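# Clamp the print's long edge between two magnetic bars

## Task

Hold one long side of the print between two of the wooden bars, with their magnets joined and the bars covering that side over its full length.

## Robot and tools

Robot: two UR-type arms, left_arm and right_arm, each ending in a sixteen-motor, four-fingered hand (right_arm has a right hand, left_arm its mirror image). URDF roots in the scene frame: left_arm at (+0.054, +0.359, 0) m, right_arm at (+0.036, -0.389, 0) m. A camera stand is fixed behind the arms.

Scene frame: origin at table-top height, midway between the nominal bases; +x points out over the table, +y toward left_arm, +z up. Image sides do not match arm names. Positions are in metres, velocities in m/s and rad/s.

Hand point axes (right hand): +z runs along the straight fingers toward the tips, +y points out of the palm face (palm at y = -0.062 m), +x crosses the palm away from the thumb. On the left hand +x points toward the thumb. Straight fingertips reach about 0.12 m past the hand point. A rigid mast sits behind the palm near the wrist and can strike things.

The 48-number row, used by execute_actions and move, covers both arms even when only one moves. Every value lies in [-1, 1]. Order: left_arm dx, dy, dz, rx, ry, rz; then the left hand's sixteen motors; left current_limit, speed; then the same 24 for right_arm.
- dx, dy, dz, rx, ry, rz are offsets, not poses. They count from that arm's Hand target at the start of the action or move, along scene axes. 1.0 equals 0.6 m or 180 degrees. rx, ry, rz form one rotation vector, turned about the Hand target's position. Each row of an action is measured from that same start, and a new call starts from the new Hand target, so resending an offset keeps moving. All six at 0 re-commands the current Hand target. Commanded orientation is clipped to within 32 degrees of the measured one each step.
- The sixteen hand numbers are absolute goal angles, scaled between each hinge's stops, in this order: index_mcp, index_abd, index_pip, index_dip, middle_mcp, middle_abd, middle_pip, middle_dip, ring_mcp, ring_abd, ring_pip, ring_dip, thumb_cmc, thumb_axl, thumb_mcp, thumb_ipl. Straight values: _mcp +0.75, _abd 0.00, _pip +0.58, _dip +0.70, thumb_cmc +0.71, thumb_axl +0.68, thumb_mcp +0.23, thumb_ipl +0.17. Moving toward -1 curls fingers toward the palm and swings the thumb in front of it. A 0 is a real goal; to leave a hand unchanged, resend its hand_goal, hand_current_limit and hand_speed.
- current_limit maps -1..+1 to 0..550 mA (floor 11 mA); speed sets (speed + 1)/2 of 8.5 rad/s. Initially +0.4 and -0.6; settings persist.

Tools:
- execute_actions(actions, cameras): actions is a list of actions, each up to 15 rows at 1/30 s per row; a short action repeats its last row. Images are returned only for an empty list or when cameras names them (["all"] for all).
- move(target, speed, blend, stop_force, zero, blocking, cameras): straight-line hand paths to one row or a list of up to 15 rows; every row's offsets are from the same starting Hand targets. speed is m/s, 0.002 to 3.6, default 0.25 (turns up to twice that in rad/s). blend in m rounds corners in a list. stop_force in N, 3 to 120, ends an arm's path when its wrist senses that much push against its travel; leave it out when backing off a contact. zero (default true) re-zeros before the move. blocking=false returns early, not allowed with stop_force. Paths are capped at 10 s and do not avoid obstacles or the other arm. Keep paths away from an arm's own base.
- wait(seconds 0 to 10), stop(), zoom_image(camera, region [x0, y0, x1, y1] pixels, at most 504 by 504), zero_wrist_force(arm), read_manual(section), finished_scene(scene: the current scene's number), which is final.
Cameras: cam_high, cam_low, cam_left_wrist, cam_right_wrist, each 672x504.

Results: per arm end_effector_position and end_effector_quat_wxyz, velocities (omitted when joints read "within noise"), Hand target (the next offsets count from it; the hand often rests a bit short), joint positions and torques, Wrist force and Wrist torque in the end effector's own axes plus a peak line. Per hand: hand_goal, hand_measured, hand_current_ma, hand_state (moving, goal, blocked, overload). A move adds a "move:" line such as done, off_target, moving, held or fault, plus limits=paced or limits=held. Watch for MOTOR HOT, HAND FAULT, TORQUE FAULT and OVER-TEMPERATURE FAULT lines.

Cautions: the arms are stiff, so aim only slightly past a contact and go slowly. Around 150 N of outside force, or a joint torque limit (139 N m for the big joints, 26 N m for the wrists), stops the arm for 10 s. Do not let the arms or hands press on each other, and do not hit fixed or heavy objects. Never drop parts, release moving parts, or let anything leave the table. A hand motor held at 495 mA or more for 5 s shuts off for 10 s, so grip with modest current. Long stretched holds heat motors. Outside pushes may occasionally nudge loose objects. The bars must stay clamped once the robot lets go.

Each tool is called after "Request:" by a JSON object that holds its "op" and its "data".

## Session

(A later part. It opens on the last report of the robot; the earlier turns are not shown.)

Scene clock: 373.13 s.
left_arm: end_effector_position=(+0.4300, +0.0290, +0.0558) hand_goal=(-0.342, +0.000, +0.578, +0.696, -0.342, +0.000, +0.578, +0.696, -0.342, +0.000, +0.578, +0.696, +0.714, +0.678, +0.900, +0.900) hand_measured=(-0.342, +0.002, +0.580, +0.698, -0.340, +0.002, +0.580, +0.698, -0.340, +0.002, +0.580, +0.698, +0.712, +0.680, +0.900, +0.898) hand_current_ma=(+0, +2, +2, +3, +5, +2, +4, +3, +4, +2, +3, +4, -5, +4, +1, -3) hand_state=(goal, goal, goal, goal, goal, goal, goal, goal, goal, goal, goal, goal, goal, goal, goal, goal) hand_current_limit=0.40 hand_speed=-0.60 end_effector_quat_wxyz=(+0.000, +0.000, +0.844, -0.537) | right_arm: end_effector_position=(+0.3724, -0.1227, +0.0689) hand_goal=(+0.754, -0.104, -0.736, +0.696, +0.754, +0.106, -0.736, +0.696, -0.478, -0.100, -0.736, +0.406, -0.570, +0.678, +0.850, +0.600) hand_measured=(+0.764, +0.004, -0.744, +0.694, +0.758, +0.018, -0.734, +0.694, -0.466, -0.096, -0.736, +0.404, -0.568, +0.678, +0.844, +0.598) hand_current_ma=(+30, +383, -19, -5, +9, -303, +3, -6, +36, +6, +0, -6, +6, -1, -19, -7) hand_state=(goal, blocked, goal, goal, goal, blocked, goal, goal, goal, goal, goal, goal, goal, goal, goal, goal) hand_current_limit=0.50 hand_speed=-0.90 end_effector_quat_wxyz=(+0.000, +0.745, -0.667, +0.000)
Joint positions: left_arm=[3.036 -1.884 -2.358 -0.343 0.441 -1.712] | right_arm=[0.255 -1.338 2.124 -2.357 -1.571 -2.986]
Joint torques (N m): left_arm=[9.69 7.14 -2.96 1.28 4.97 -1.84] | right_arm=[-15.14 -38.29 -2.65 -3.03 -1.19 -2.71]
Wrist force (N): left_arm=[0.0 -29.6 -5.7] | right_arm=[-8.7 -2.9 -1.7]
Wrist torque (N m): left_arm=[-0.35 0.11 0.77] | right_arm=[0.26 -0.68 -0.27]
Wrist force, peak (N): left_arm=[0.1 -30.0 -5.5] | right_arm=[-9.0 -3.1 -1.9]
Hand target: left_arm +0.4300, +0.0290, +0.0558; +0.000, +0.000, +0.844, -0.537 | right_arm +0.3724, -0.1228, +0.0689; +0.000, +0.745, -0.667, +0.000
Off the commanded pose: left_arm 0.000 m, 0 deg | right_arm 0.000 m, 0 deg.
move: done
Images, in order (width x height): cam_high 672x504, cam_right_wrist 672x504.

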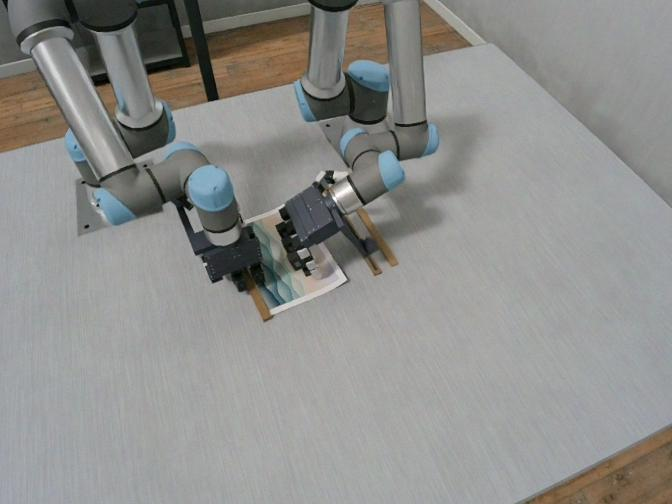

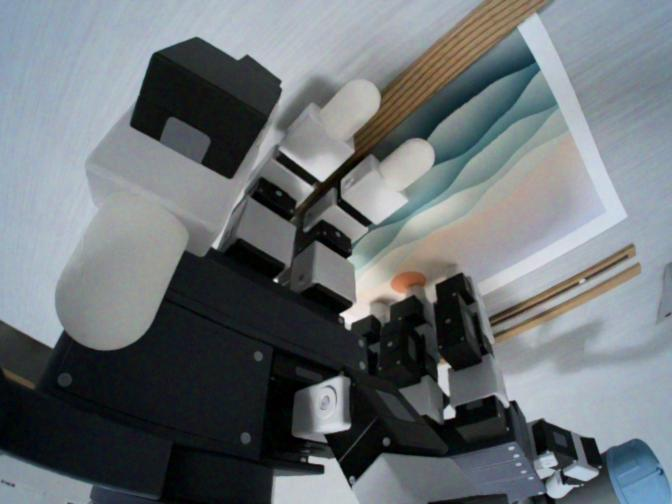

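Request:
{"op": "execute_actions", "data": {"actions": [], "cameras": ["cam_high", "cam_low"]}}

Request:
{"op": "zoom_image", "data": {"camera": "cam_high", "region": [200, 200, 330, 330]}}

Request:
{"op": "zoom_image", "data": {"camera": "cam_low", "region": [280, 220, 440, 320]}}

Scene clock: 376.40 s.
left_arm: end_effector_position=(+0.4300, +0.0290, +0.0558) hand_goal=(-0.342, +0.000, +0.578, +0.696, -0.342, +0.000, +0.578, +0.696, -0.342, +0.000, +0.578, +0.696, +0.714, +0.678, +0.900, +0.900) hand_measured=(-0.342, +0.002, +0.580, +0.698, -0.340, +0.002, +0.580, +0.698, -0.340, +0.002, +0.580, +0.698, +0.712, +0.680, +0.900, +0.898) hand_current_ma=(+0, +2, +2, +3, +5, +2, +4, +3, +4, +2, +3, +4, -5, +4, +1, -3) hand_state=(goal, goal, goal, goal, goal, goal, goal, goal, goal, goal, goal, goal, goal, goal, goal, goal) hand_current_limit=0.40 hand_speed=-0.60 end_effector_quat_wxyz=(+0.000, +0.000, +0.844, -0.537) | right_arm: end_effector_position=(+0.3724, -0.1228, +0.0689) hand_goal=(+0.754, -0.104, -0.736, +0.696, +0.754, +0.106, -0.736, +0.696, -0.478, -0.100, -0.736, +0.406, -0.570, +0.678, +0.850, +0.600) hand_measured=(+0.764, +0.004, -0.744, +0.694, +0.758, +0.018, -0.734, +0.694, -0.466, -0.096, -0.736, +0.404, -0.568, +0.678, +0.844, +0.598) hand_current_ma=(+30, +383, -19, -5, +9, -303, +3, -6, +36, +6, +0, -6, +6, -1, -19, -7) hand_state=(goal, blocked, goal, goal, goal, blocked, goal, goal, goal, goal, goal, goal, goal, goal, goal, goal) hand_current_limit=0.50 hand_speed=-0.90 end_effector_quat_wxyz=(+0.000, +0.745, -0.667, +0.000)
Joint positions: left_arm=[3.036 -1.884 -2.358 -0.343 0.441 -1.712] | right_arm=[0.255 -1.338 2.124 -2.357 -1.571 -2.986]
Joint velocities: within noise
Joint torques (N m): left_arm=[6.53 7.72 -3 0.71 5.1 -1.79] | right_arm=[-14.69 -37.79 -1.99 -3.2 -1.77 -2.53]
Wrist force (N): left_arm=[0.0 -30.1 -5.4] | right_arm=[-8.8 -2.8 -1.9]
Wrist torque (N m): left_arm=[-0.44 0.13 0.78] | right_arm=[0.28 -0.66 -0.28]
Wrist force, peak (N): left_arm=[-0.2 -30.2 -5.5] | right_arm=[-8.9 -3.1 -1.9]
Hand target: left_arm +0.4300, +0.0290, +0.0558; +0.000, +0.000, +0.844, -0.537 | right_arm +0.3724, -0.1228, +0.0689; +0.000, +0.745, -0.667, +0.000
Off the commanded pose: left_arm 0.000 m, 0 deg | right_arm 0.000 m, 0 deg.
Images, in order (width x height): cam_high 672x504, cam_low 672x504.

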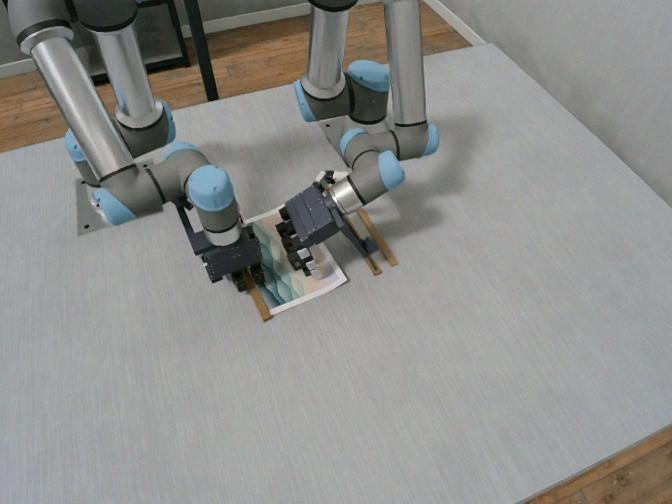

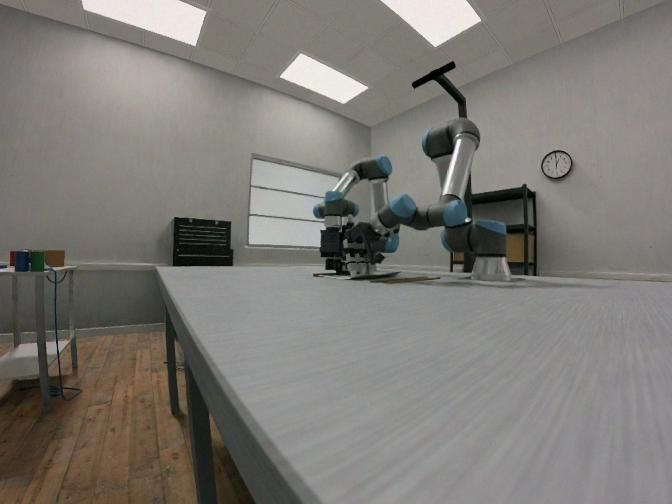

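Scaled by 3.877 from the camera's 672x504 image, which has a finer 960x720 frame.

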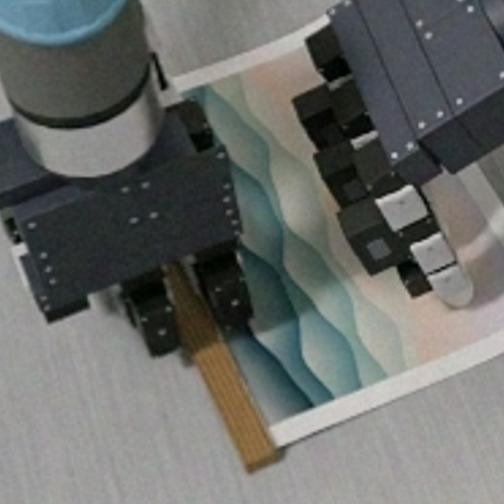

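Scaled by 3.150 from the camera's 672x504 image, which has a finer 960x720 frame.

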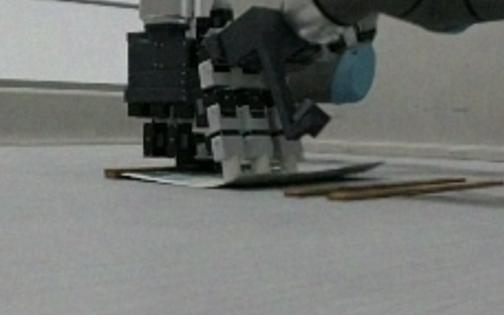

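Request:
{"op": "zoom_image", "data": {"camera": "cam_high", "region": [245, 275, 295, 325]}}

Request:
{"op": "zoom_image", "data": {"camera": "cam_high", "region": [225, 200, 275, 250]}}

Request:
{"op": "zoom_image", "data": {"camera": "cam_low", "region": [305, 258, 365, 288]}}

Scaled by 10.080 from the camera's 672x504 image, which has a finer 960x720 frame.

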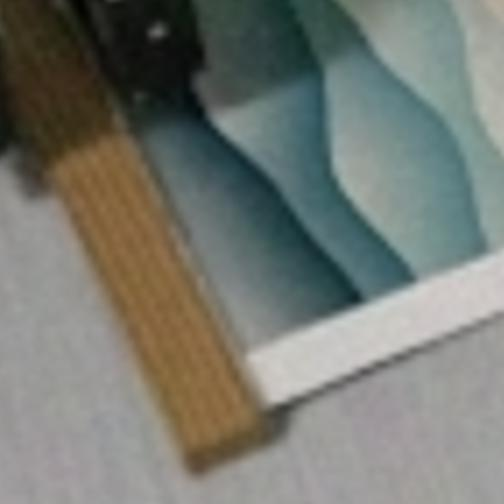

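Scaled by 10.080 from the camera's 672x504 image, which has a finer 960x720 frame.

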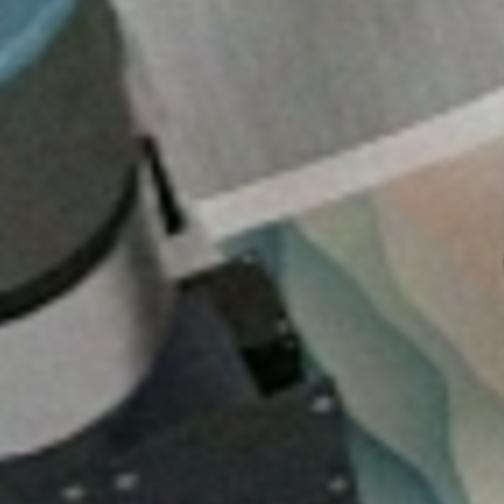

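Scaled by 8.400 from the camera's 672x504 image, which has a finer 960x720 frame.

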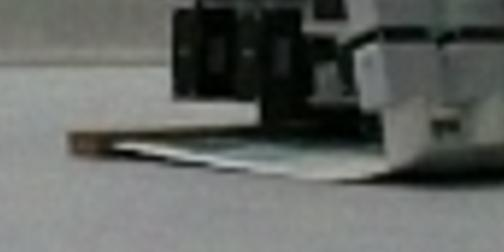

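Request:
{"op": "move", "data": {"target": [[0,0,0.0017,0,0,0,-0.3425,0,0.577,0.696,-0.3425,0,0.577,0.696,-0.3425,0,0.577,0.696,0.714,0.678,0.9,0.9,0.4,-0.6,0,0.0008,0,0,0,0,0.753,-0.105,-0.737,0.696,0.753,0.105,-0.737,0.696,-0.479,-0.1,-0.737,0.406,-0.571,0.678,0.85,0.6,0.5,-0.9],[0,0,0.09,0,0,0,-0.3425,0,0.577,0.696,-0.3425,0,0.577,0.696,-0.3425,0,0.577,0.696,0.714,0.678,0.9,0.9,0.4,-0.6,0,0.0008,0,0,0,0,0.753,-0.105,-0.737,0.696,0.753,0.105,-0.737,0.696,-0.479,-0.1,-0.737,0.406,-0.571,0.678,0.85,0.6,0.5,-0.9]], "speed": [0.01, 0.1], "blend": 0}}

Request:
{"op": "move", "data": {"target": [0.1167,0.3183,0.234,0,0,0,-0.3425,0,0.577,0.696,-0.3425,0,0.577,0.696,-0.3425,0,0.577,0.696,0.714,0.678,0.9,0.9,0.4,-0.6,0,0,0,0,0,0,0.753,-0.105,-0.737,0.696,0.753,0.105,-0.737,0.696,-0.479,-0.1,-0.737,0.406,-0.571,0.678,0.85,0.6,0.5,-0.9], "speed": 0.3, "cameras": ["cam_high", "cam_low"]}}

Request:
{"op": "zoom_image", "data": {"camera": "cam_high", "region": [200, 200, 350, 330]}}

Request:
{"op": "zoom_image", "data": {"camera": "cam_high", "region": [245, 275, 295, 325]}}

Request:
{"op": "zoom_image", "data": {"camera": "cam_low", "region": [305, 250, 405, 290]}}

Scene clock: 380.33 s.
left_arm: end_effector_position=(+0.4300, +0.0290, +0.1098) hand_goal=(-0.342, +0.000, +0.578, +0.696, -0.342, +0.000, +0.578, +0.696, -0.342, +0.000, +0.578, +0.696, +0.714, +0.678, +0.900, +0.900) hand_measured=(-0.340, +0.000, +0.580, +0.698, -0.338, +0.000, +0.580, +0.698, -0.338, +0.000, +0.580, +0.698, +0.712, +0.680, +0.900, +0.898) hand_current_ma=(+4, +0, +2, +3, +11, +0, +4, +3, +9, +0, +4, +4, -5, +4, +1, -3) hand_state=(goal, goal, goal, goal, goal, goal, goal, goal, goal, goal, goal, goal, goal, goal, goal, goal) hand_current_limit=0.40 hand_speed=-0.60 end_effector_quat_wxyz=(+0.000, +0.000, +0.844, -0.537) | right_arm: end_effector_position=(+0.3724, -0.1223, +0.0689) hand_goal=(+0.754, -0.104, -0.736, +0.696, +0.754, +0.106, -0.736, +0.696, -0.478, -0.100, -0.736, +0.406, -0.570, +0.678, +0.850, +0.600) hand_measured=(+0.760, +0.004, -0.740, +0.694, +0.756, +0.018, -0.734, +0.694, -0.466, -0.096, -0.736, +0.404, -0.568, +0.678, +0.844, +0.598) hand_current_ma=(+20, +383, -11, -5, +4, -303, +3, -6, +36, +6, +0, -6, +6, -1, -19, -7) hand_state=(goal, blocked, goal, goal, goal, blocked, goal, goal, goal, goal, goal, goal, goal, goal, goal, goal) hand_current_limit=0.50 hand_speed=-0.90 end_effector_quat_wxyz=(+0.000, +0.745, -0.667, +0.000)
Joint positions: left_arm=[3.036 -1.734 -2.321 -0.529 0.441 -1.713] | right_arm=[0.256 -1.338 2.123 -2.357 -1.571 -2.985]
Joint torques (N m): left_arm=[9.13 30.23 23.4 0.78 -2.5 1.93] | right_arm=[11.02 -12.41 -29.86 -0.93 -2.08 2.47]
Wrist force (N): left_arm=[-0.2 -1.6 -0.1] | right_arm=[0.0 0.2 -0.1]
Wrist torque (N m): left_arm=[0.05 0.18 0.07] | right_arm=[0.15 -0.01 -0.05]
Wrist force, peak (N): left_arm=[0.1 -30.0 -5.5] | right_arm=[-8.9 -3.1 -1.9]
Hand target: left_arm +0.4300, +0.0290, +0.1098; +0.000, +0.000, +0.844, -0.537 | right_arm +0.3724, -0.1223, +0.0689; +0.000, +0.745, -0.667, +0.000
Off the commanded pose: left_arm 0.000 m, 0 deg | right_arm 0.000 m, 0 deg.
move: done

Scene clock: 382.17 s.
left_arm: end_effector_position=(+0.5000, +0.2200, +0.2502) hand_goal=(-0.342, +0.000, +0.578, +0.696, -0.342, +0.000, +0.578, +0.696, -0.342, +0.000, +0.578, +0.696, +0.714, +0.678, +0.900, +0.900) hand_measured=(-0.340, +0.000, +0.580, +0.698, -0.338, +0.000, +0.580, +0.698, -0.338, +0.000, +0.580, +0.698, +0.712, +0.680, +0.900, +0.898) hand_current_ma=(+4, +0, +2, +3, +10, +0, +4, +3, +7, +0, +4, +4, -5, +4, +1, -3) hand_state=(goal, goal, goal, goal, goal, goal, goal, goal, goal, goal, goal, goal, goal, goal, goal, goal) hand_current_limit=0.40 hand_speed=-0.60 end_effector_quat_wxyz=(+0.000, +0.000, +0.844, -0.537) | right_arm: end_effector_position=(+0.3724, -0.1223, +0.0689) hand_goal=(+0.754, -0.104, -0.736, +0.696, +0.754, +0.106, -0.736, +0.696, -0.478, -0.100, -0.736, +0.406, -0.570, +0.678, +0.850, +0.600) hand_measured=(+0.760, +0.004, -0.740, +0.694, +0.756, +0.018, -0.734, +0.694, -0.466, -0.096, -0.736, +0.404, -0.568, +0.678, +0.844, +0.598) hand_current_ma=(+20, +383, -10, -5, +4, -303, +3, -6, +36, +6, +0, -6, +6, -1, -19, -7) hand_state=(goal, blocked, goal, goal, goal, blocked, goal, goal, goal, goal, goal, goal, goal, goal, goal, goal) hand_current_limit=0.50 hand_speed=-0.90 end_effector_quat_wxyz=(+0.000, +0.745, -0.667, +0.000)
Joint positions: left_arm=[3.454 -1.553 -1.854 -1.948 0.558 -0.847] | right_arm=[0.256 -1.338 2.123 -2.357 -1.571 -2.985]
Joint torques (N m): left_arm=[9.49 12.33 28.56 -0.42 0.42 2.48] | right_arm=[11.49 -13.46 -28.12 -2.02 -2.63 2.32]
Wrist force (N): left_arm=[0.0 -1.7 -0.1] | right_arm=[-0.1 0.0 0.0]
Wrist torque (N m): left_arm=[0.08 0.12 0.16] | right_arm=[0.12 -0.02 -0.05]
Wrist force, peak (N): left_arm=[-0.3 -2.1 -1.3] | right_arm=[-0.1 0.0 0.4]
Hand target: left_arm +0.5000, +0.2200, +0.2502; +0.000, +0.000, +0.844, -0.537 | right_arm +0.3724, -0.1223, +0.0689; +0.000, +0.745, -0.667, +0.000
Off the commanded pose: left_arm 0.000 m, 0 deg | right_arm 0.000 m, 0 deg.
move: done
Images, in order (width x height): cam_high 672x504, cam_low 672x504.

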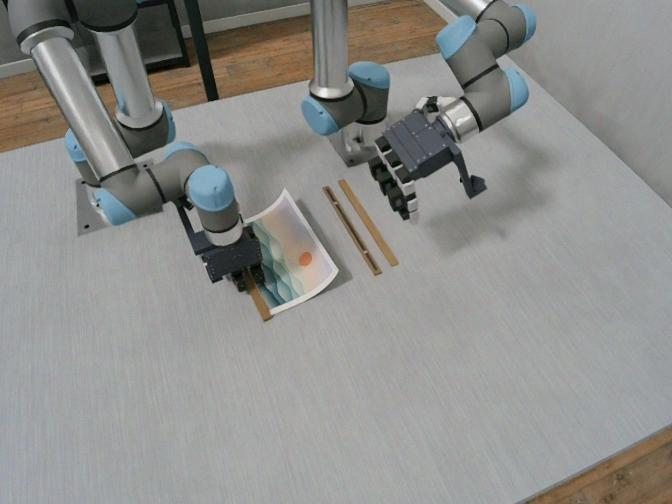

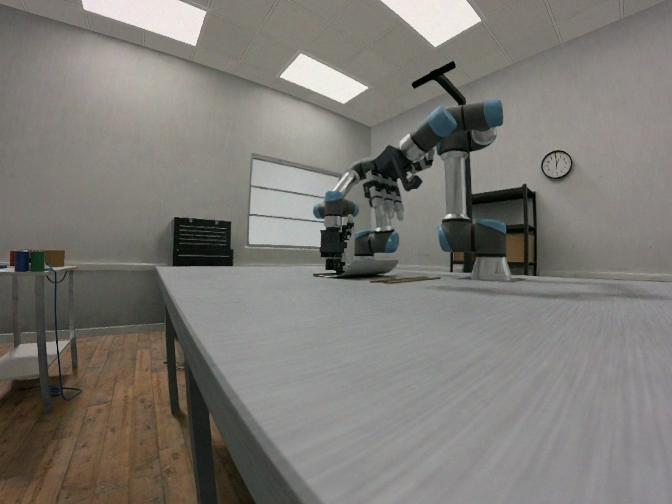

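Scaled by 3.360 from the camera's 672x504 image, which has a finer 960x720 frame.

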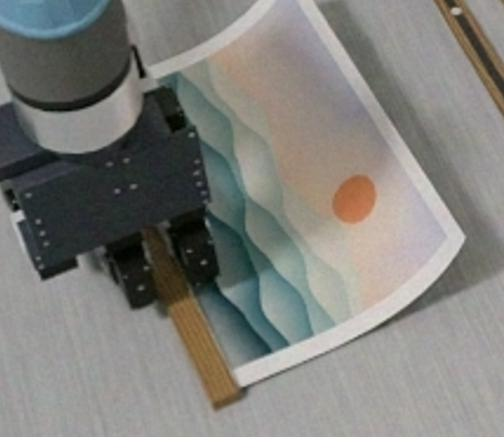

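Scaled by 10.080 from the camera's 672x504 image, which has a finer 960x720 frame.

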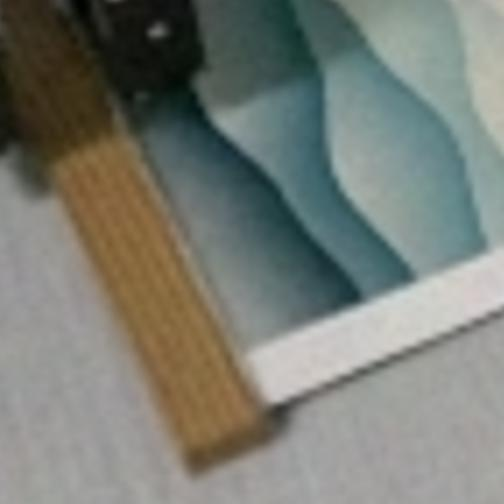

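Scaled by 5.040 from the camera's 672x504 image, which has a finer 960x720 frame.

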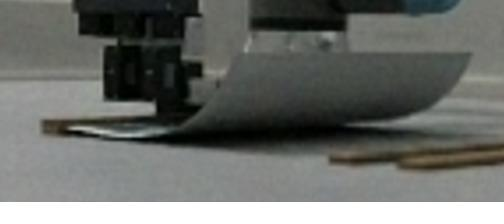

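Request:
{"op": "move", "data": {"target": [[0.1,0.14,0.15,0,0,0,-0.3425,0,0.577,0.696,-0.3425,0,0.577,0.696,-0.3425,0,0.577,0.696,0.714,0.678,0.9,0.9,0.4,-0.6,0,0,0,0,0,0,0.753,-0.03,-0.737,0.696,0.753,0.045,-0.737,0.696,-0.479,-0.1,-0.737,0.406,-0.571,0.678,0.85,0.6,0.5,-0.97]], "speed": 0.25}}

Request:
{"op": "move", "data": {"target": [[0,0,0,0,0,0,-0.3425,0,0.577,0.696,-0.3425,0,0.577,0.696,-0.3425,0,0.577,0.696,0.714,0.678,0.9,0.9,0.4,-0.6,0,0,0,0,0,0,0.753,0.03,-0.737,0.696,0.753,-0.01,-0.737,0.696,-0.479,-0.1,-0.737,0.406,-0.571,0.678,0.85,0.6,0.5,-0.97]]}}

Request:
{"op": "move", "data": {"target": [[0,0,0,0,0,0,-0.3425,0,0.577,0.696,-0.3425,0,0.577,0.696,-0.3425,0,0.577,0.696,0.714,0.678,0.9,0.9,0.4,-0.6,0,0,0,0,0,0,0.753,0.12,-0.737,0.696,0.753,-0.1,-0.737,0.696,-0.479,-0.1,-0.737,0.406,-0.571,0.678,0.85,0.6,0.5,-0.95]], "cameras": ["cam_high", "cam_right_wrist"]}}

Request:
{"op": "zoom_image", "data": {"camera": "cam_high", "region": [200, 200, 350, 330]}}

Scene clock: 384.37 s.
left_arm: end_effector_position=(+0.5600, +0.3040, +0.3402) hand_goal=(-0.342, +0.000, +0.578, +0.696, -0.342, +0.000, +0.578, +0.696, -0.342, +0.000, +0.578, +0.696, +0.714, +0.678, +0.900, +0.900) hand_measured=(-0.340, +0.000, +0.580, +0.698, -0.338, +0.000, +0.580, +0.698, -0.338, +0.000, +0.580, +0.698, +0.712, +0.680, +0.900, +0.898) hand_current_ma=(+4, +0, +2, +3, +9, +0, +4, +3, +7, +0, +4, +4, -5, +4, +1, -3) hand_state=(goal, goal, goal, goal, goal, goal, goal, goal, goal, goal, goal, goal, goal, goal, goal, goal) hand_current_limit=0.40 hand_speed=-0.60 end_effector_quat_wxyz=(+0.000, +0.000, +0.844, -0.537) | right_arm: end_effector_position=(+0.3724, -0.1223, +0.0689) hand_goal=(+0.754, -0.030, -0.736, +0.696, +0.754, +0.046, -0.736, +0.696, -0.478, -0.100, -0.736, +0.406, -0.570, +0.678, +0.850, +0.600) hand_measured=(+0.760, +0.006, -0.738, +0.694, +0.756, +0.006, -0.734, +0.694, -0.466, -0.096, -0.736, +0.404, -0.568, +0.678, +0.844, +0.598) hand_current_ma=(+15, +109, -6, -5, +2, -117, +3, -6, +36, +6, +0, -6, +6, -1, -19, -7) hand_state=(goal, blocked, goal, goal, goal, blocked, goal, goal, goal, goal, goal, goal, goal, goal, goal, goal) hand_current_limit=0.50 hand_speed=-0.97 end_effector_quat_wxyz=(+0.000, +0.745, -0.667, +0.000)
Joint positions: left_arm=[3.563 -1.715 -1.425 -2.338 0.629 -0.699] | right_arm=[0.256 -1.338 2.123 -2.357 -1.571 -2.985]
Joint torques (N m): left_arm=[9.49 21.91 30 -0.63 0.48 2.11] | right_arm=[11.42 -13.94 -27.38 -3.48 -2.65 2.5]
Wrist force (N): left_arm=[-0.2 -1.8 -0.2] | right_arm=[0.3 0.0 -0.5]
Wrist torque (N m): left_arm=[0.07 0.17 0.13] | right_arm=[0.16 -0.01 -0.05]
Wrist force, peak (N): left_arm=[-0.5 -2.0 -1.4] | right_arm=[0.2 -0.1 -0.9]
Hand target: left_arm +0.5600, +0.3040, +0.3402; +0.000, +0.000, +0.844, -0.537 | right_arm +0.3724, -0.1223, +0.0689; +0.000, +0.745, -0.667, +0.000
Off the commanded pose: left_arm 0.000 m, 0 deg | right_arm 0.000 m, 0 deg.
move: done

Scene clock: 385.07 s.
left_arm: end_effector_position=(+0.5600, +0.3040, +0.3402) hand_goal=(-0.342, +0.000, +0.578, +0.696, -0.342, +0.000, +0.578, +0.696, -0.342, +0.000, +0.578, +0.696, +0.714, +0.678, +0.900, +0.900) hand_measured=(-0.340, +0.000, +0.580, +0.698, -0.338, +0.000, +0.580, +0.698, -0.338, +0.000, +0.580, +0.698, +0.712, +0.680, +0.900, +0.898) hand_current_ma=(+4, +0, +2, +3, +9, +0, +4, +3, +7, +0, +4, +4, -5, +4, +1, -3) hand_state=(goal, goal, goal, goal, goal, goal, goal, goal, goal, goal, goal, goal, goal, goal, goal, goal) hand_current_limit=0.40 hand_speed=-0.60 end_effector_quat_wxyz=(+0.000, +0.000, +0.844, -0.537) | right_arm: end_effector_position=(+0.3724, -0.1223, +0.0689) hand_goal=(+0.754, +0.030, -0.736, +0.696, +0.754, -0.010, -0.736, +0.696, -0.478, -0.100, -0.736, +0.406, -0.570, +0.678, +0.850, +0.600) hand_measured=(+0.758, +0.028, -0.736, +0.694, +0.754, -0.008, -0.734, +0.694, -0.466, -0.096, -0.736, +0.404, -0.568, +0.678, +0.844, +0.598) hand_current_ma=(+11, -4, -1, -5, +2, +5, +2, -6, +36, +6, +0, -6, +6, -1, -19, -7) hand_state=(goal, goal, goal, goal, goal, goal, goal, goal, goal, goal, goal, goal, goal, goal, goal, goal) hand_current_limit=0.50 hand_speed=-0.97 end_effector_quat_wxyz=(+0.000, +0.745, -0.667, +0.000)
Joint positions: left_arm=[3.563 -1.715 -1.425 -2.339 0.629 -0.699] | right_arm=[0.256 -1.338 2.123 -2.357 -1.571 -2.985]
Joint torques (N m): left_arm=[9.67 19.55 31.56 -0.66 0.52 1.97] | right_arm=[11.5 -14.3 -28.09 -3.87 -2.67 2.49]
Wrist force (N): left_arm=[-0.2 -1.8 0.1] | right_arm=[0.0 0.2 0.6]
Wrist torque (N m): left_arm=[0.05 0.17 0.13] | right_arm=[0.08 -0.07 -0.06]
Wrist force, peak (N): left_arm=[-0.3 -2.0 -0.2] | right_arm=[0.0 -0.6 -1.3]
Hand target: left_arm +0.5600, +0.3040, +0.3402; +0.000, +0.000, +0.844, -0.537 | right_arm +0.3724, -0.1223, +0.0689; +0.000, +0.745, -0.667, +0.000
Off the commanded pose: left_arm 0.000 m, 0 deg | right_arm 0.000 m, 0 deg.
move: done

Scene clock: 385.73 s.
left_arm: end_effector_position=(+0.5600, +0.3040, +0.3402) hand_goal=(-0.342, +0.000, +0.578, +0.696, -0.342, +0.000, +0.578, +0.696, -0.342, +0.000, +0.578, +0.696, +0.714, +0.678, +0.900, +0.900) hand_measured=(-0.340, +0.000, +0.580, +0.698, -0.338, +0.000, +0.580, +0.698, -0.338, +0.000, +0.580, +0.698, +0.712, +0.680, +0.900, +0.898) hand_current_ma=(+4, +0, +2, +3, +9, +0, +4, +3, +7, +0, +4, +4, -5, +4, +1, -3) hand_state=(goal, goal, goal, goal, goal, goal, goal, goal, goal, goal, goal, goal, goal, goal, goal, goal) hand_current_limit=0.40 hand_speed=-0.60 end_effector_quat_wxyz=(+0.000, +0.000, +0.844, -0.537) | right_arm: end_effector_position=(+0.3724, -0.1223, +0.0689) hand_goal=(+0.754, +0.120, -0.736, +0.696, +0.754, -0.100, -0.736, +0.696, -0.478, -0.100, -0.736, +0.406, -0.570, +0.678, +0.850, +0.600) hand_measured=(+0.758, +0.116, -0.736, +0.694, +0.754, -0.096, -0.734, +0.694, -0.466, -0.096, -0.736, +0.404, -0.568, +0.678, +0.844, +0.598) hand_current_ma=(+11, -8, +0, -5, +2, +7, +2, -6, +36, +6, +0, -6, +6, -1, -19, -7) hand_state=(goal, goal, goal, goal, goal, goal, goal, goal, goal, goal, goal, goal, goal, goal, goal, goal) hand_current_limit=0.50 hand_speed=-0.95 end_effector_quat_wxyz=(+0.000, +0.745, -0.667, +0.000)
Joint positions: left_arm=[3.563 -1.715 -1.425 -2.339 0.629 -0.699] | right_arm=[0.256 -1.338 2.123 -2.357 -1.571 -2.985]
Joint torques (N m): left_arm=[8.45 19.49 29.25 -0.7 0.7 1.95] | right_arm=[12.1 -12.89 -28.12 -4.01 -2.72 2.16]
Wrist force (N): left_arm=[0.0 -1.6 -0.2] | right_arm=[-0.2 0.2 0.7]
Wrist torque (N m): left_arm=[0.11 0.15 0.14] | right_arm=[0.08 -0.03 -0.07]
Wrist force, peak (N): left_arm=[0.0 -1.9 -0.2] | right_arm=[-0.3 0.5 0.8]
Hand target: left_arm +0.5600, +0.3040, +0.3402; +0.000, +0.000, +0.844, -0.537 | right_arm +0.3724, -0.1223, +0.0689; +0.000, +0.745, -0.667, +0.000
Off the commanded pose: left_arm 0.000 m, 0 deg | right_arm 0.000 m, 0 deg.
move: done
Images, in order (width x height): cam_high 672x504, cam_right_wrist 672x504.

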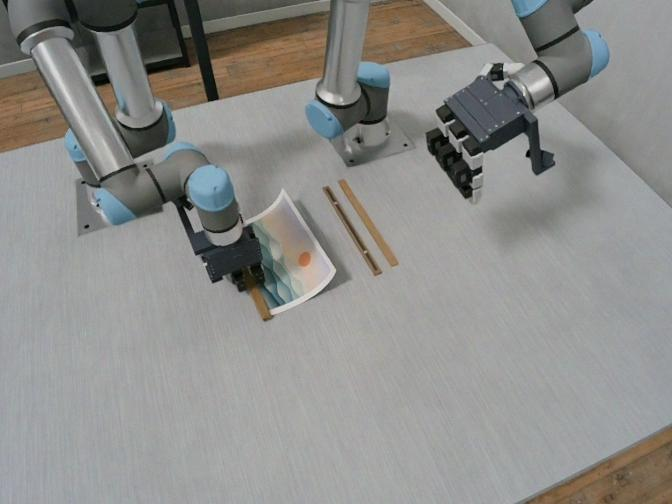

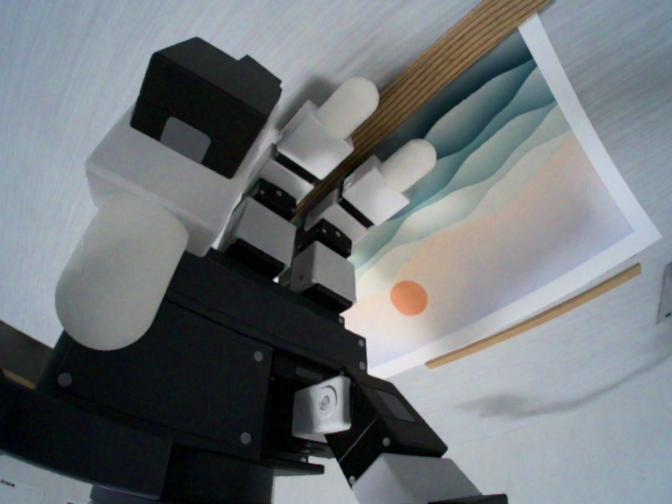

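Scaled by 3.360 from the camera's 672x504 image, which has a finer 960x720 frame.

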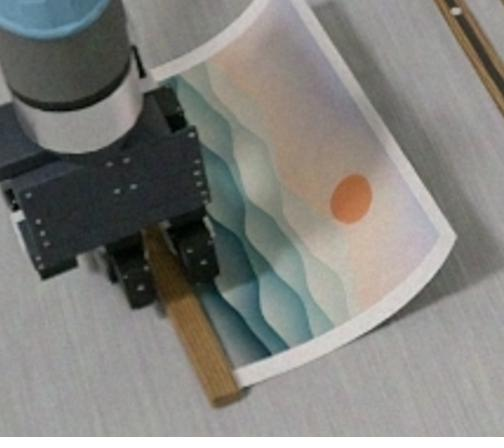

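Request:
{"op": "move", "data": {"target": [[0,0,0,0,0,0,-0.3425,0,0.577,0.696,-0.3425,0,0.577,0.696,-0.3425,0,0.577,0.696,0.714,0.678,0.9,0.9,0.4,-0.6,0,0,0.05,0,0,0,0.753,0.12,-0.737,0.696,0.753,-0.1,-0.737,0.696,-0.479,-0.1,-0.737,0.406,-0.571,0.678,0.85,0.6,0.5,-0.95],[0,0,0,0,0,0,-0.3425,0,0.577,0.696,-0.3425,0,0.577,0.696,-0.3425,0,0.577,0.696,0.714,0.678,0.9,0.9,0.4,-0.6,0,0,0.25,0,0,0,0.753,0.12,-0.737,0.696,0.753,-0.1,-0.737,0.696,-0.479,-0.1,-0.737,0.406,-0.571,0.678,0.85,0.6,0.5,-0.95],[0,0,0,0,0,0,-0.3425,0,0.577,0.696,-0.3425,0,0.577,0.696,-0.3425,0,0.577,0.696,0.714,0.678,0.9,0.9,0.4,-0.6,0,-0.35,0.28,0,0,0,0.753,0.12,-0.737,0.696,0.753,-0.1,-0.737,0.696,-0.479,-0.1,-0.737,0.406,-0.571,0.678,0.85,0.6,0.5,-0.95]], "speed": [0.05, 0.25, 0.3], "blend": [0.0, 0.02, 0], "cameras": ["cam_high", "cam_low"]}}

Request:
{"op": "zoom_image", "data": {"camera": "cam_high", "region": [200, 190, 350, 340]}}

Request:
{"op": "zoom_image", "data": {"camera": "cam_high", "region": [205, 200, 255, 250]}}

Request:
{"op": "zoom_image", "data": {"camera": "cam_high", "region": [225, 240, 275, 290]}}

Request:
{"op": "zoom_image", "data": {"camera": "cam_high", "region": [245, 280, 295, 330]}}

Request:
{"op": "zoom_image", "data": {"camera": "cam_low", "region": [305, 250, 405, 290]}}

Scene clock: 389.43 s.
left_arm: end_effector_position=(+0.5600, +0.3040, +0.3402) hand_goal=(-0.342, +0.000, +0.578, +0.696, -0.342, +0.000, +0.578, +0.696, -0.342, +0.000, +0.578, +0.696, +0.714, +0.678, +0.900, +0.900) hand_measured=(-0.340, +0.000, +0.580, +0.698, -0.338, +0.000, +0.580, +0.698, -0.338, +0.000, +0.580, +0.698, +0.712, +0.680, +0.900, +0.898) hand_current_ma=(+4, +0, +2, +3, +9, +0, +4, +3, +7, +0, +4, +4, -5, +4, +1, -3) hand_state=(goal, goal, goal, goal, goal, goal, goal, goal, goal, goal, goal, goal, goal, goal, goal, goal) hand_current_limit=0.40 hand_speed=-0.60 end_effector_quat_wxyz=(+0.000, +0.000, +0.844, -0.537) | right_arm: end_effector_position=(+0.3719, -0.2756, +0.2313) hand_goal=(+0.754, +0.120, -0.736, +0.696, +0.754, -0.100, -0.736, +0.696, -0.478, -0.100, -0.736, +0.406, -0.570, +0.678, +0.850, +0.600) hand_measured=(+0.758, +0.116, -0.736, +0.694, +0.754, -0.098, -0.734, +0.694, -0.466, -0.098, -0.736, +0.404, -0.570, +0.678, +0.844, +0.598) hand_current_ma=(+10, -7, +0, -5, +2, +5, +2, -6, +36, +5, +0, -6, +0, +0, -19, -7) hand_state=(goal, goal, goal, goal, goal, goal, goal, goal, goal, goal, goal, goal, goal, goal, goal, goal) hand_current_limit=0.50 hand_speed=-0.95 end_effector_quat_wxyz=(+0.002, +0.744, -0.668, +0.002)
Joint positions: left_arm=[3.563 -1.715 -1.425 -2.339 0.629 -0.699] | right_arm=[-0.086 -1.708 2.026 -1.889 -1.577 -3.325]
Joint torques (N m): left_arm=[8.96 19.97 31.05 -0.45 0.78 2.06] | right_arm=[10.86 -2.85 -34.93 -4.66 1.56 2.67]
Wrist force (N): left_arm=[-0.1 -1.4 -0.3] | right_arm=[-0.4 -0.1 0.2]
Wrist torque (N m): left_arm=[0.13 0.15 0.13] | right_arm=[0.08 0.01 -0.10]
Wrist force, peak (N): left_arm=[-0.4 -2.0 -0.4] | right_arm=[4.9 0.5 -0.6]
Hand target: left_arm +0.5600, +0.3040, +0.3402; +0.000, +0.000, +0.844, -0.537 | right_arm +0.3719, -0.2755, +0.2313; +0.002, +0.744, -0.668, +0.002 (not the last commanded pose)
Off the commanded pose: left_arm 0.000 m, 0 deg | right_arm 0.057 m, 0 deg.
move: held (right_arm; a check stopped the path); limits=held
pose unreachable (right arm): on one or more control steps of this call, first in action 0 (counted from 0), this arm could not follow its commanded pose, so it was not sent that pose on those steps. It may still have moved: this result reports where it is.
cause: moving toward the commanded pose would bring two parts of the arm too close to each other (joints 5 (wrist 2) and 6 (wrist 3) lie between them).
Images, in order (width x height): cam_high 672x504, cam_low 672x504.

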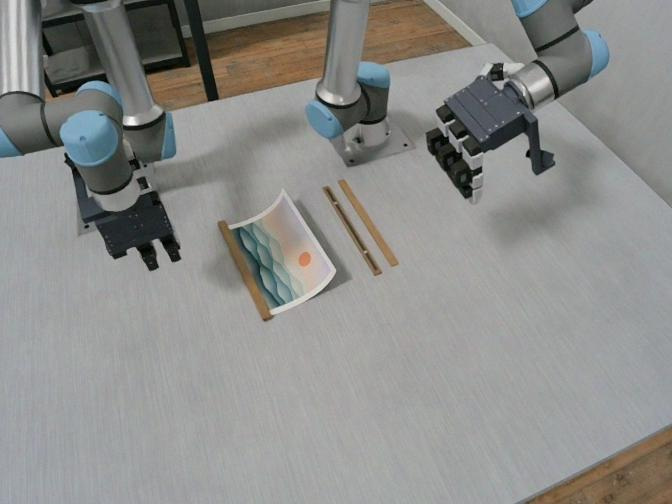

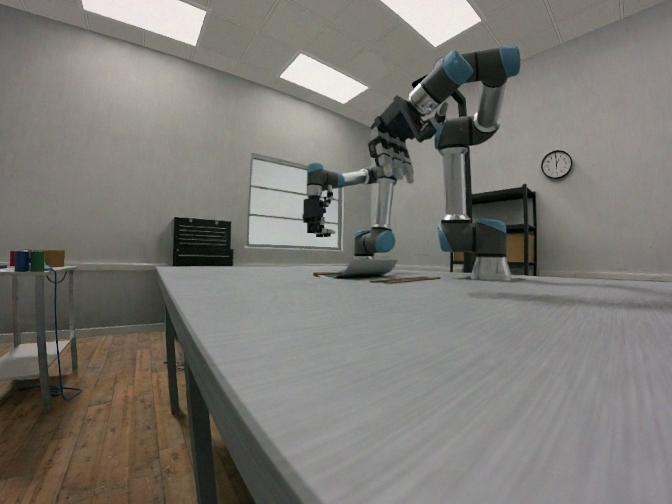

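Scaled by 3.360 from the camera's 672x504 image, which has a finer 960x720 frame.

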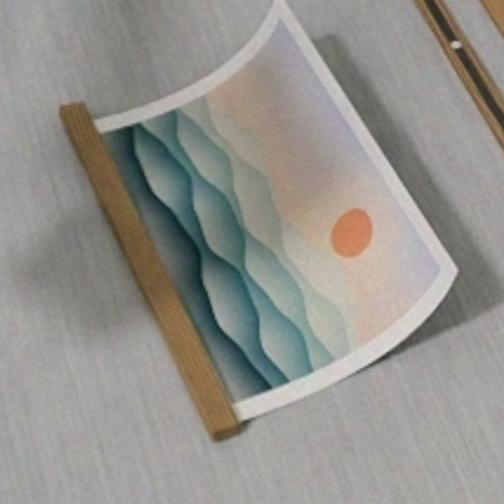

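Scaled by 10.080 from the camera's 672x504 image, which has a finer 960x720 frame.

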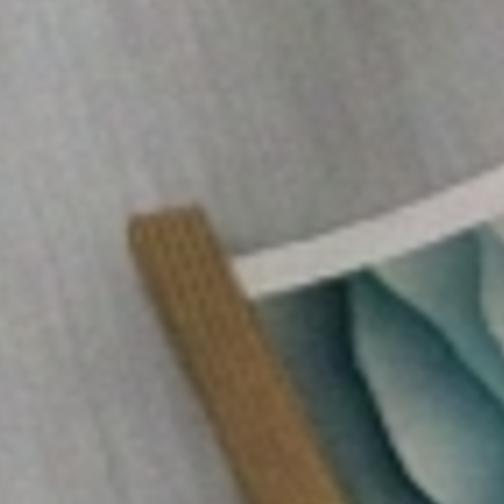

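Scaled by 10.080 from the camera's 672x504 image, which has a finer 960x720 frame.

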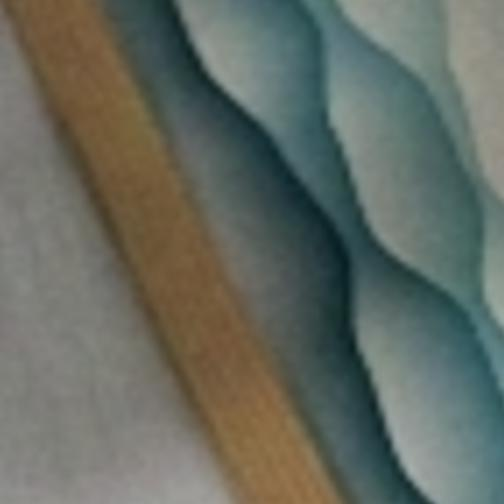

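Scaled by 10.080 from the camera's 672x504 image, which has a finer 960x720 frame.

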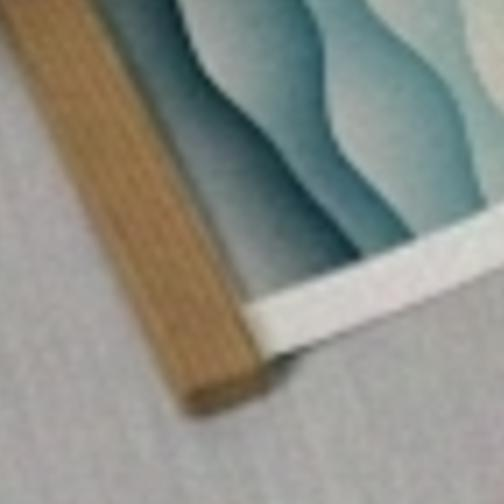

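Scaled by 5.040 from the camera's 672x504 image, which has a finer 960x720 frame.

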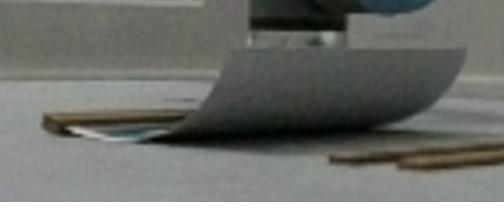

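Request:
{"op": "execute_actions", "data": {"actions": [], "cameras": ["cam_right_wrist"]}}

Request:
{"op": "zoom_image", "data": {"camera": "cam_right_wrist", "region": [250, 0, 600, 250]}}

Scene clock: 395.23 s.
left_arm: end_effector_position=(+0.5600, +0.3040, +0.3402) hand_goal=(-0.342, +0.000, +0.578, +0.696, -0.342, +0.000, +0.578, +0.696, -0.342, +0.000, +0.578, +0.696, +0.714, +0.678, +0.900, +0.900) hand_measured=(-0.340, +0.000, +0.580, +0.698, -0.338, +0.000, +0.580, +0.698, -0.338, +0.000, +0.580, +0.698, +0.712, +0.680, +0.900, +0.898) hand_current_ma=(+4, +0, +2, +3, +9, +0, +4, +3, +7, +0, +4, +4, -5, +4, +1, -3) hand_state=(goal, goal, goal, goal, goal, goal, goal, goal, goal, goal, goal, goal, goal, goal, goal, goal) hand_current_limit=0.40 hand_speed=-0.60 end_effector_quat_wxyz=(+0.000, +0.000, +0.844, -0.537) | right_arm: end_effector_position=(+0.3719, -0.2755, +0.2313) hand_goal=(+0.754, +0.120, -0.736, +0.696, +0.754, -0.100, -0.736, +0.696, -0.478, -0.100, -0.736, +0.406, -0.570, +0.678, +0.850, +0.600) hand_measured=(+0.758, +0.116, -0.736, +0.694, +0.754, -0.098, -0.734, +0.694, -0.466, -0.098, -0.736, +0.404, -0.570, +0.678, +0.844, +0.598) hand_current_ma=(+10, -7, +0, -5, +2, +5, +2, -6, +36, +5, +0, -6, +0, +0, -19, -7) hand_state=(goal, goal, goal, goal, goal, goal, goal, goal, goal, goal, goal, goal, goal, goal, goal, goal) hand_current_limit=0.50 hand_speed=-0.95 end_effector_quat_wxyz=(+0.002, +0.744, -0.668, +0.002)
Joint positions: left_arm=[3.563 -1.715 -1.425 -2.339 0.629 -0.699] | right_arm=[-0.086 -1.708 2.026 -1.889 -1.577 -3.325]
Joint velocities: within noise
Joint torques (N m): left_arm=[9.56 20.62 27.79 -0.65 0.29 2.08] | right_arm=[12.32 -3.71 -35.35 -4.39 -2.15 2.38]
Wrist force (N): left_arm=[-0.3 -1.9 -0.2] | right_arm=[-0.1 0.0 0.5]
Wrist torque (N m): left_arm=[0.07 0.17 0.13] | right_arm=[0.07 -0.03 -0.08]
Wrist force, peak (N): left_arm=[-0.1 -2.0 -0.1] | right_arm=[-0.5 0.3 0.6]
Hand target: left_arm +0.5600, +0.3040, +0.3402; +0.000, +0.000, +0.844, -0.537 | right_arm +0.3719, -0.2755, +0.2313; +0.002, +0.744, -0.668, +0.002 (not the last commanded pose)
Off the commanded pose: left_arm 0.000 m, 0 deg | right_arm 0.057 m, 0 deg.
Images, in order (width x height): cam_right_wrist 672x504.

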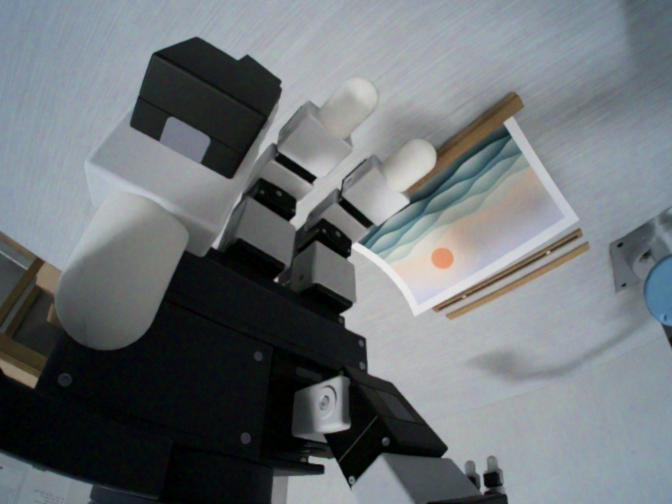

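Scaled by 1.440 from the camera's 672x504 image, which has a finer 960x720 frame.

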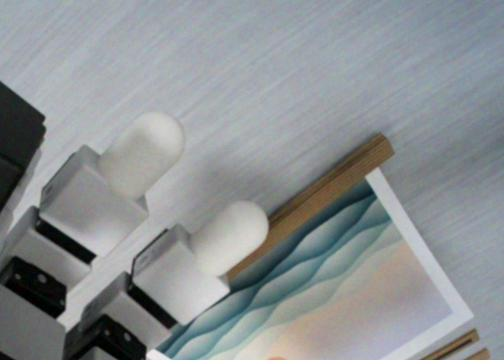

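Request:
{"op": "execute_actions", "data": {"actions": [], "cameras": ["cam_high", "cam_left_wrist"]}}

Request:
{"op": "zoom_image", "data": {"camera": "cam_high", "region": [212, 214, 237, 239]}}

Request:
{"op": "zoom_image", "data": {"camera": "cam_high", "region": [222, 234, 247, 259]}}

Request:
{"op": "zoom_image", "data": {"camera": "cam_high", "region": [232, 254, 257, 279]}}

Request:
{"op": "zoom_image", "data": {"camera": "cam_high", "region": [252, 299, 277, 324]}}

Scene clock: 396.43 s.
left_arm: end_effector_position=(+0.5600, +0.3040, +0.3402) hand_goal=(-0.342, +0.000, +0.578, +0.696, -0.342, +0.000, +0.578, +0.696, -0.342, +0.000, +0.578, +0.696, +0.714, +0.678, +0.900, +0.900) hand_measured=(-0.340, +0.000, +0.580, +0.698, -0.338, +0.000, +0.580, +0.698, -0.338, +0.000, +0.580, +0.698, +0.712, +0.680, +0.900, +0.898) hand_current_ma=(+4, +0, +2, +3, +9, +0, +4, +3, +7, +0, +4, +4, -5, +4, +1, -3) hand_state=(goal, goal, goal, goal, goal, goal, goal, goal, goal, goal, goal, goal, goal, goal, goal, goal) hand_current_limit=0.40 hand_speed=-0.60 end_effector_quat_wxyz=(+0.000, +0.000, +0.844, -0.537) | right_arm: end_effector_position=(+0.3719, -0.2755, +0.2313) hand_goal=(+0.754, +0.120, -0.736, +0.696, +0.754, -0.100, -0.736, +0.696, -0.478, -0.100, -0.736, +0.406, -0.570, +0.678, +0.850, +0.600) hand_measured=(+0.758, +0.116, -0.736, +0.694, +0.754, -0.098, -0.734, +0.694, -0.466, -0.098, -0.736, +0.404, -0.570, +0.678, +0.844, +0.598) hand_current_ma=(+10, -7, +0, -5, +2, +5, +2, -6, +36, +5, +0, -6, +0, +0, -19, -7) hand_state=(goal, goal, goal, goal, goal, goal, goal, goal, goal, goal, goal, goal, goal, goal, goal, goal) hand_current_limit=0.50 hand_speed=-0.95 end_effector_quat_wxyz=(+0.002, +0.744, -0.668, +0.002)
Joint positions: left_arm=[3.563 -1.715 -1.425 -2.339 0.629 -0.699] | right_arm=[-0.086 -1.708 2.026 -1.889 -1.577 -3.325]
Joint velocities: within noise
Joint torques (N m): left_arm=[7.73 19.3 30.63 -0.43 0.66 2.1] | right_arm=[11.76 -3 -35.81 -4.51 -2.19 2.46]
Wrist force (N): left_arm=[-0.5 -1.7 0.0] | right_arm=[-0.3 0.1 0.4]
Wrist torque (N m): left_arm=[0.07 0.21 0.10] | right_arm=[0.08 0.00 -0.09]
Wrist force, peak (N): left_arm=[-0.2 -2.0 -0.2] | right_arm=[-0.4 0.1 0.5]
Hand target: left_arm +0.5600, +0.3040, +0.3402; +0.000, +0.000, +0.844, -0.537 | right_arm +0.3719, -0.2755, +0.2313; +0.002, +0.744, -0.668, +0.002 (not the last commanded pose)
Off the commanded pose: left_arm 0.000 m, 0 deg | right_arm 0.057 m, 0 deg.
Images, in order (width x height): cam_high 672x504, cam_left_wrist 672x504.

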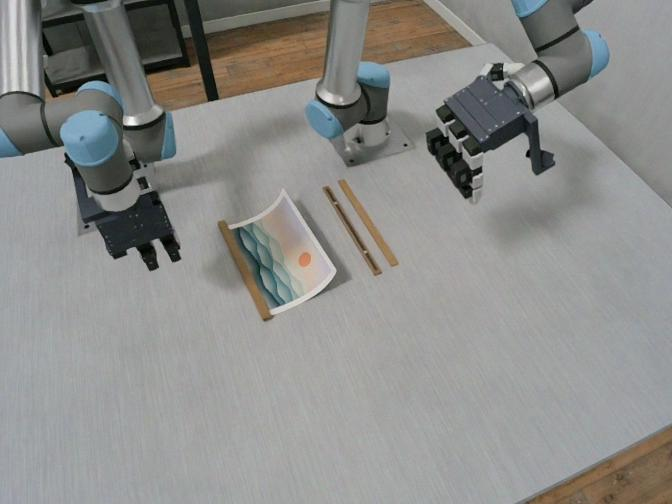

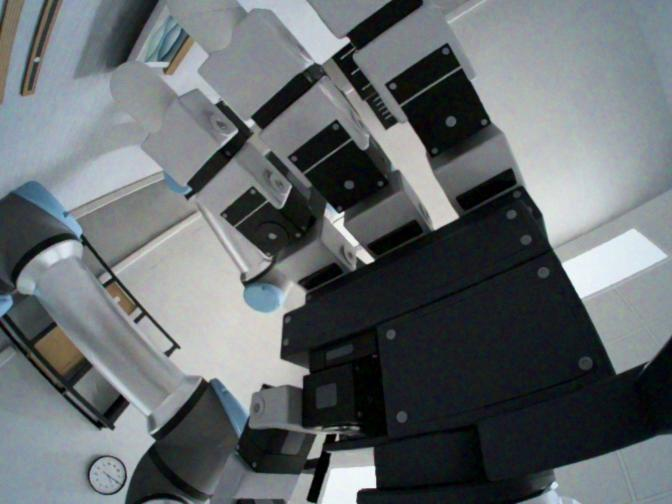

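Scaled by 20.160 from the camera's 672x504 image, which has a finer 960x720 frame.

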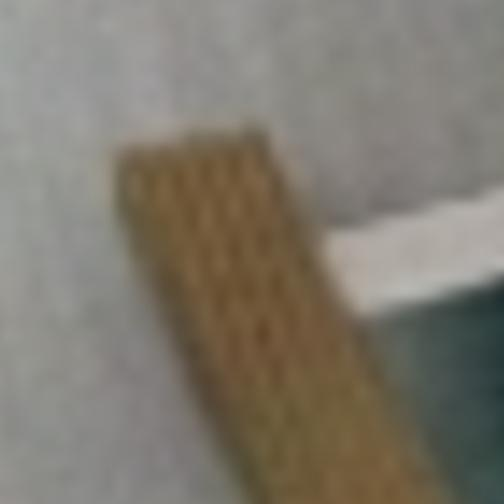

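Scaled by 20.160 from the camera's 672x504 image, which has a finer 960x720 frame.

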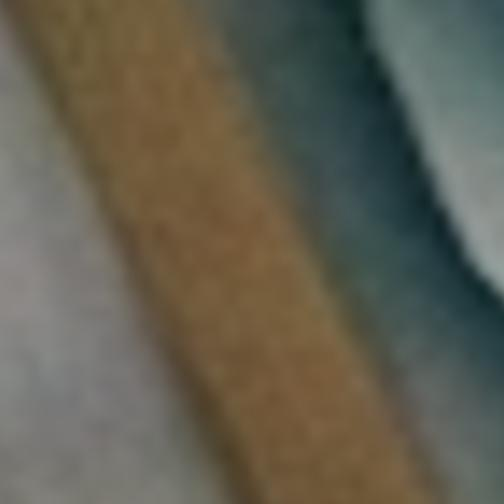

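Scaled by 20.160 from the camera's 672x504 image, which has a finer 960x720 frame.

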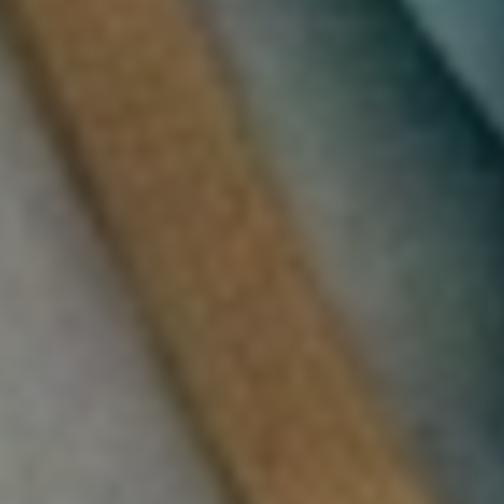

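Scaled by 20.160 from the camera's 672x504 image, which has a finer 960x720 frame.

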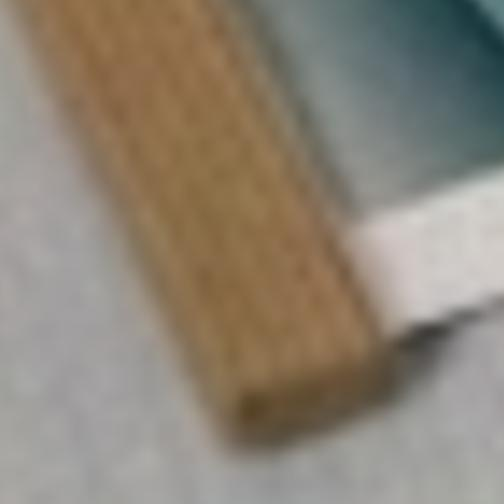

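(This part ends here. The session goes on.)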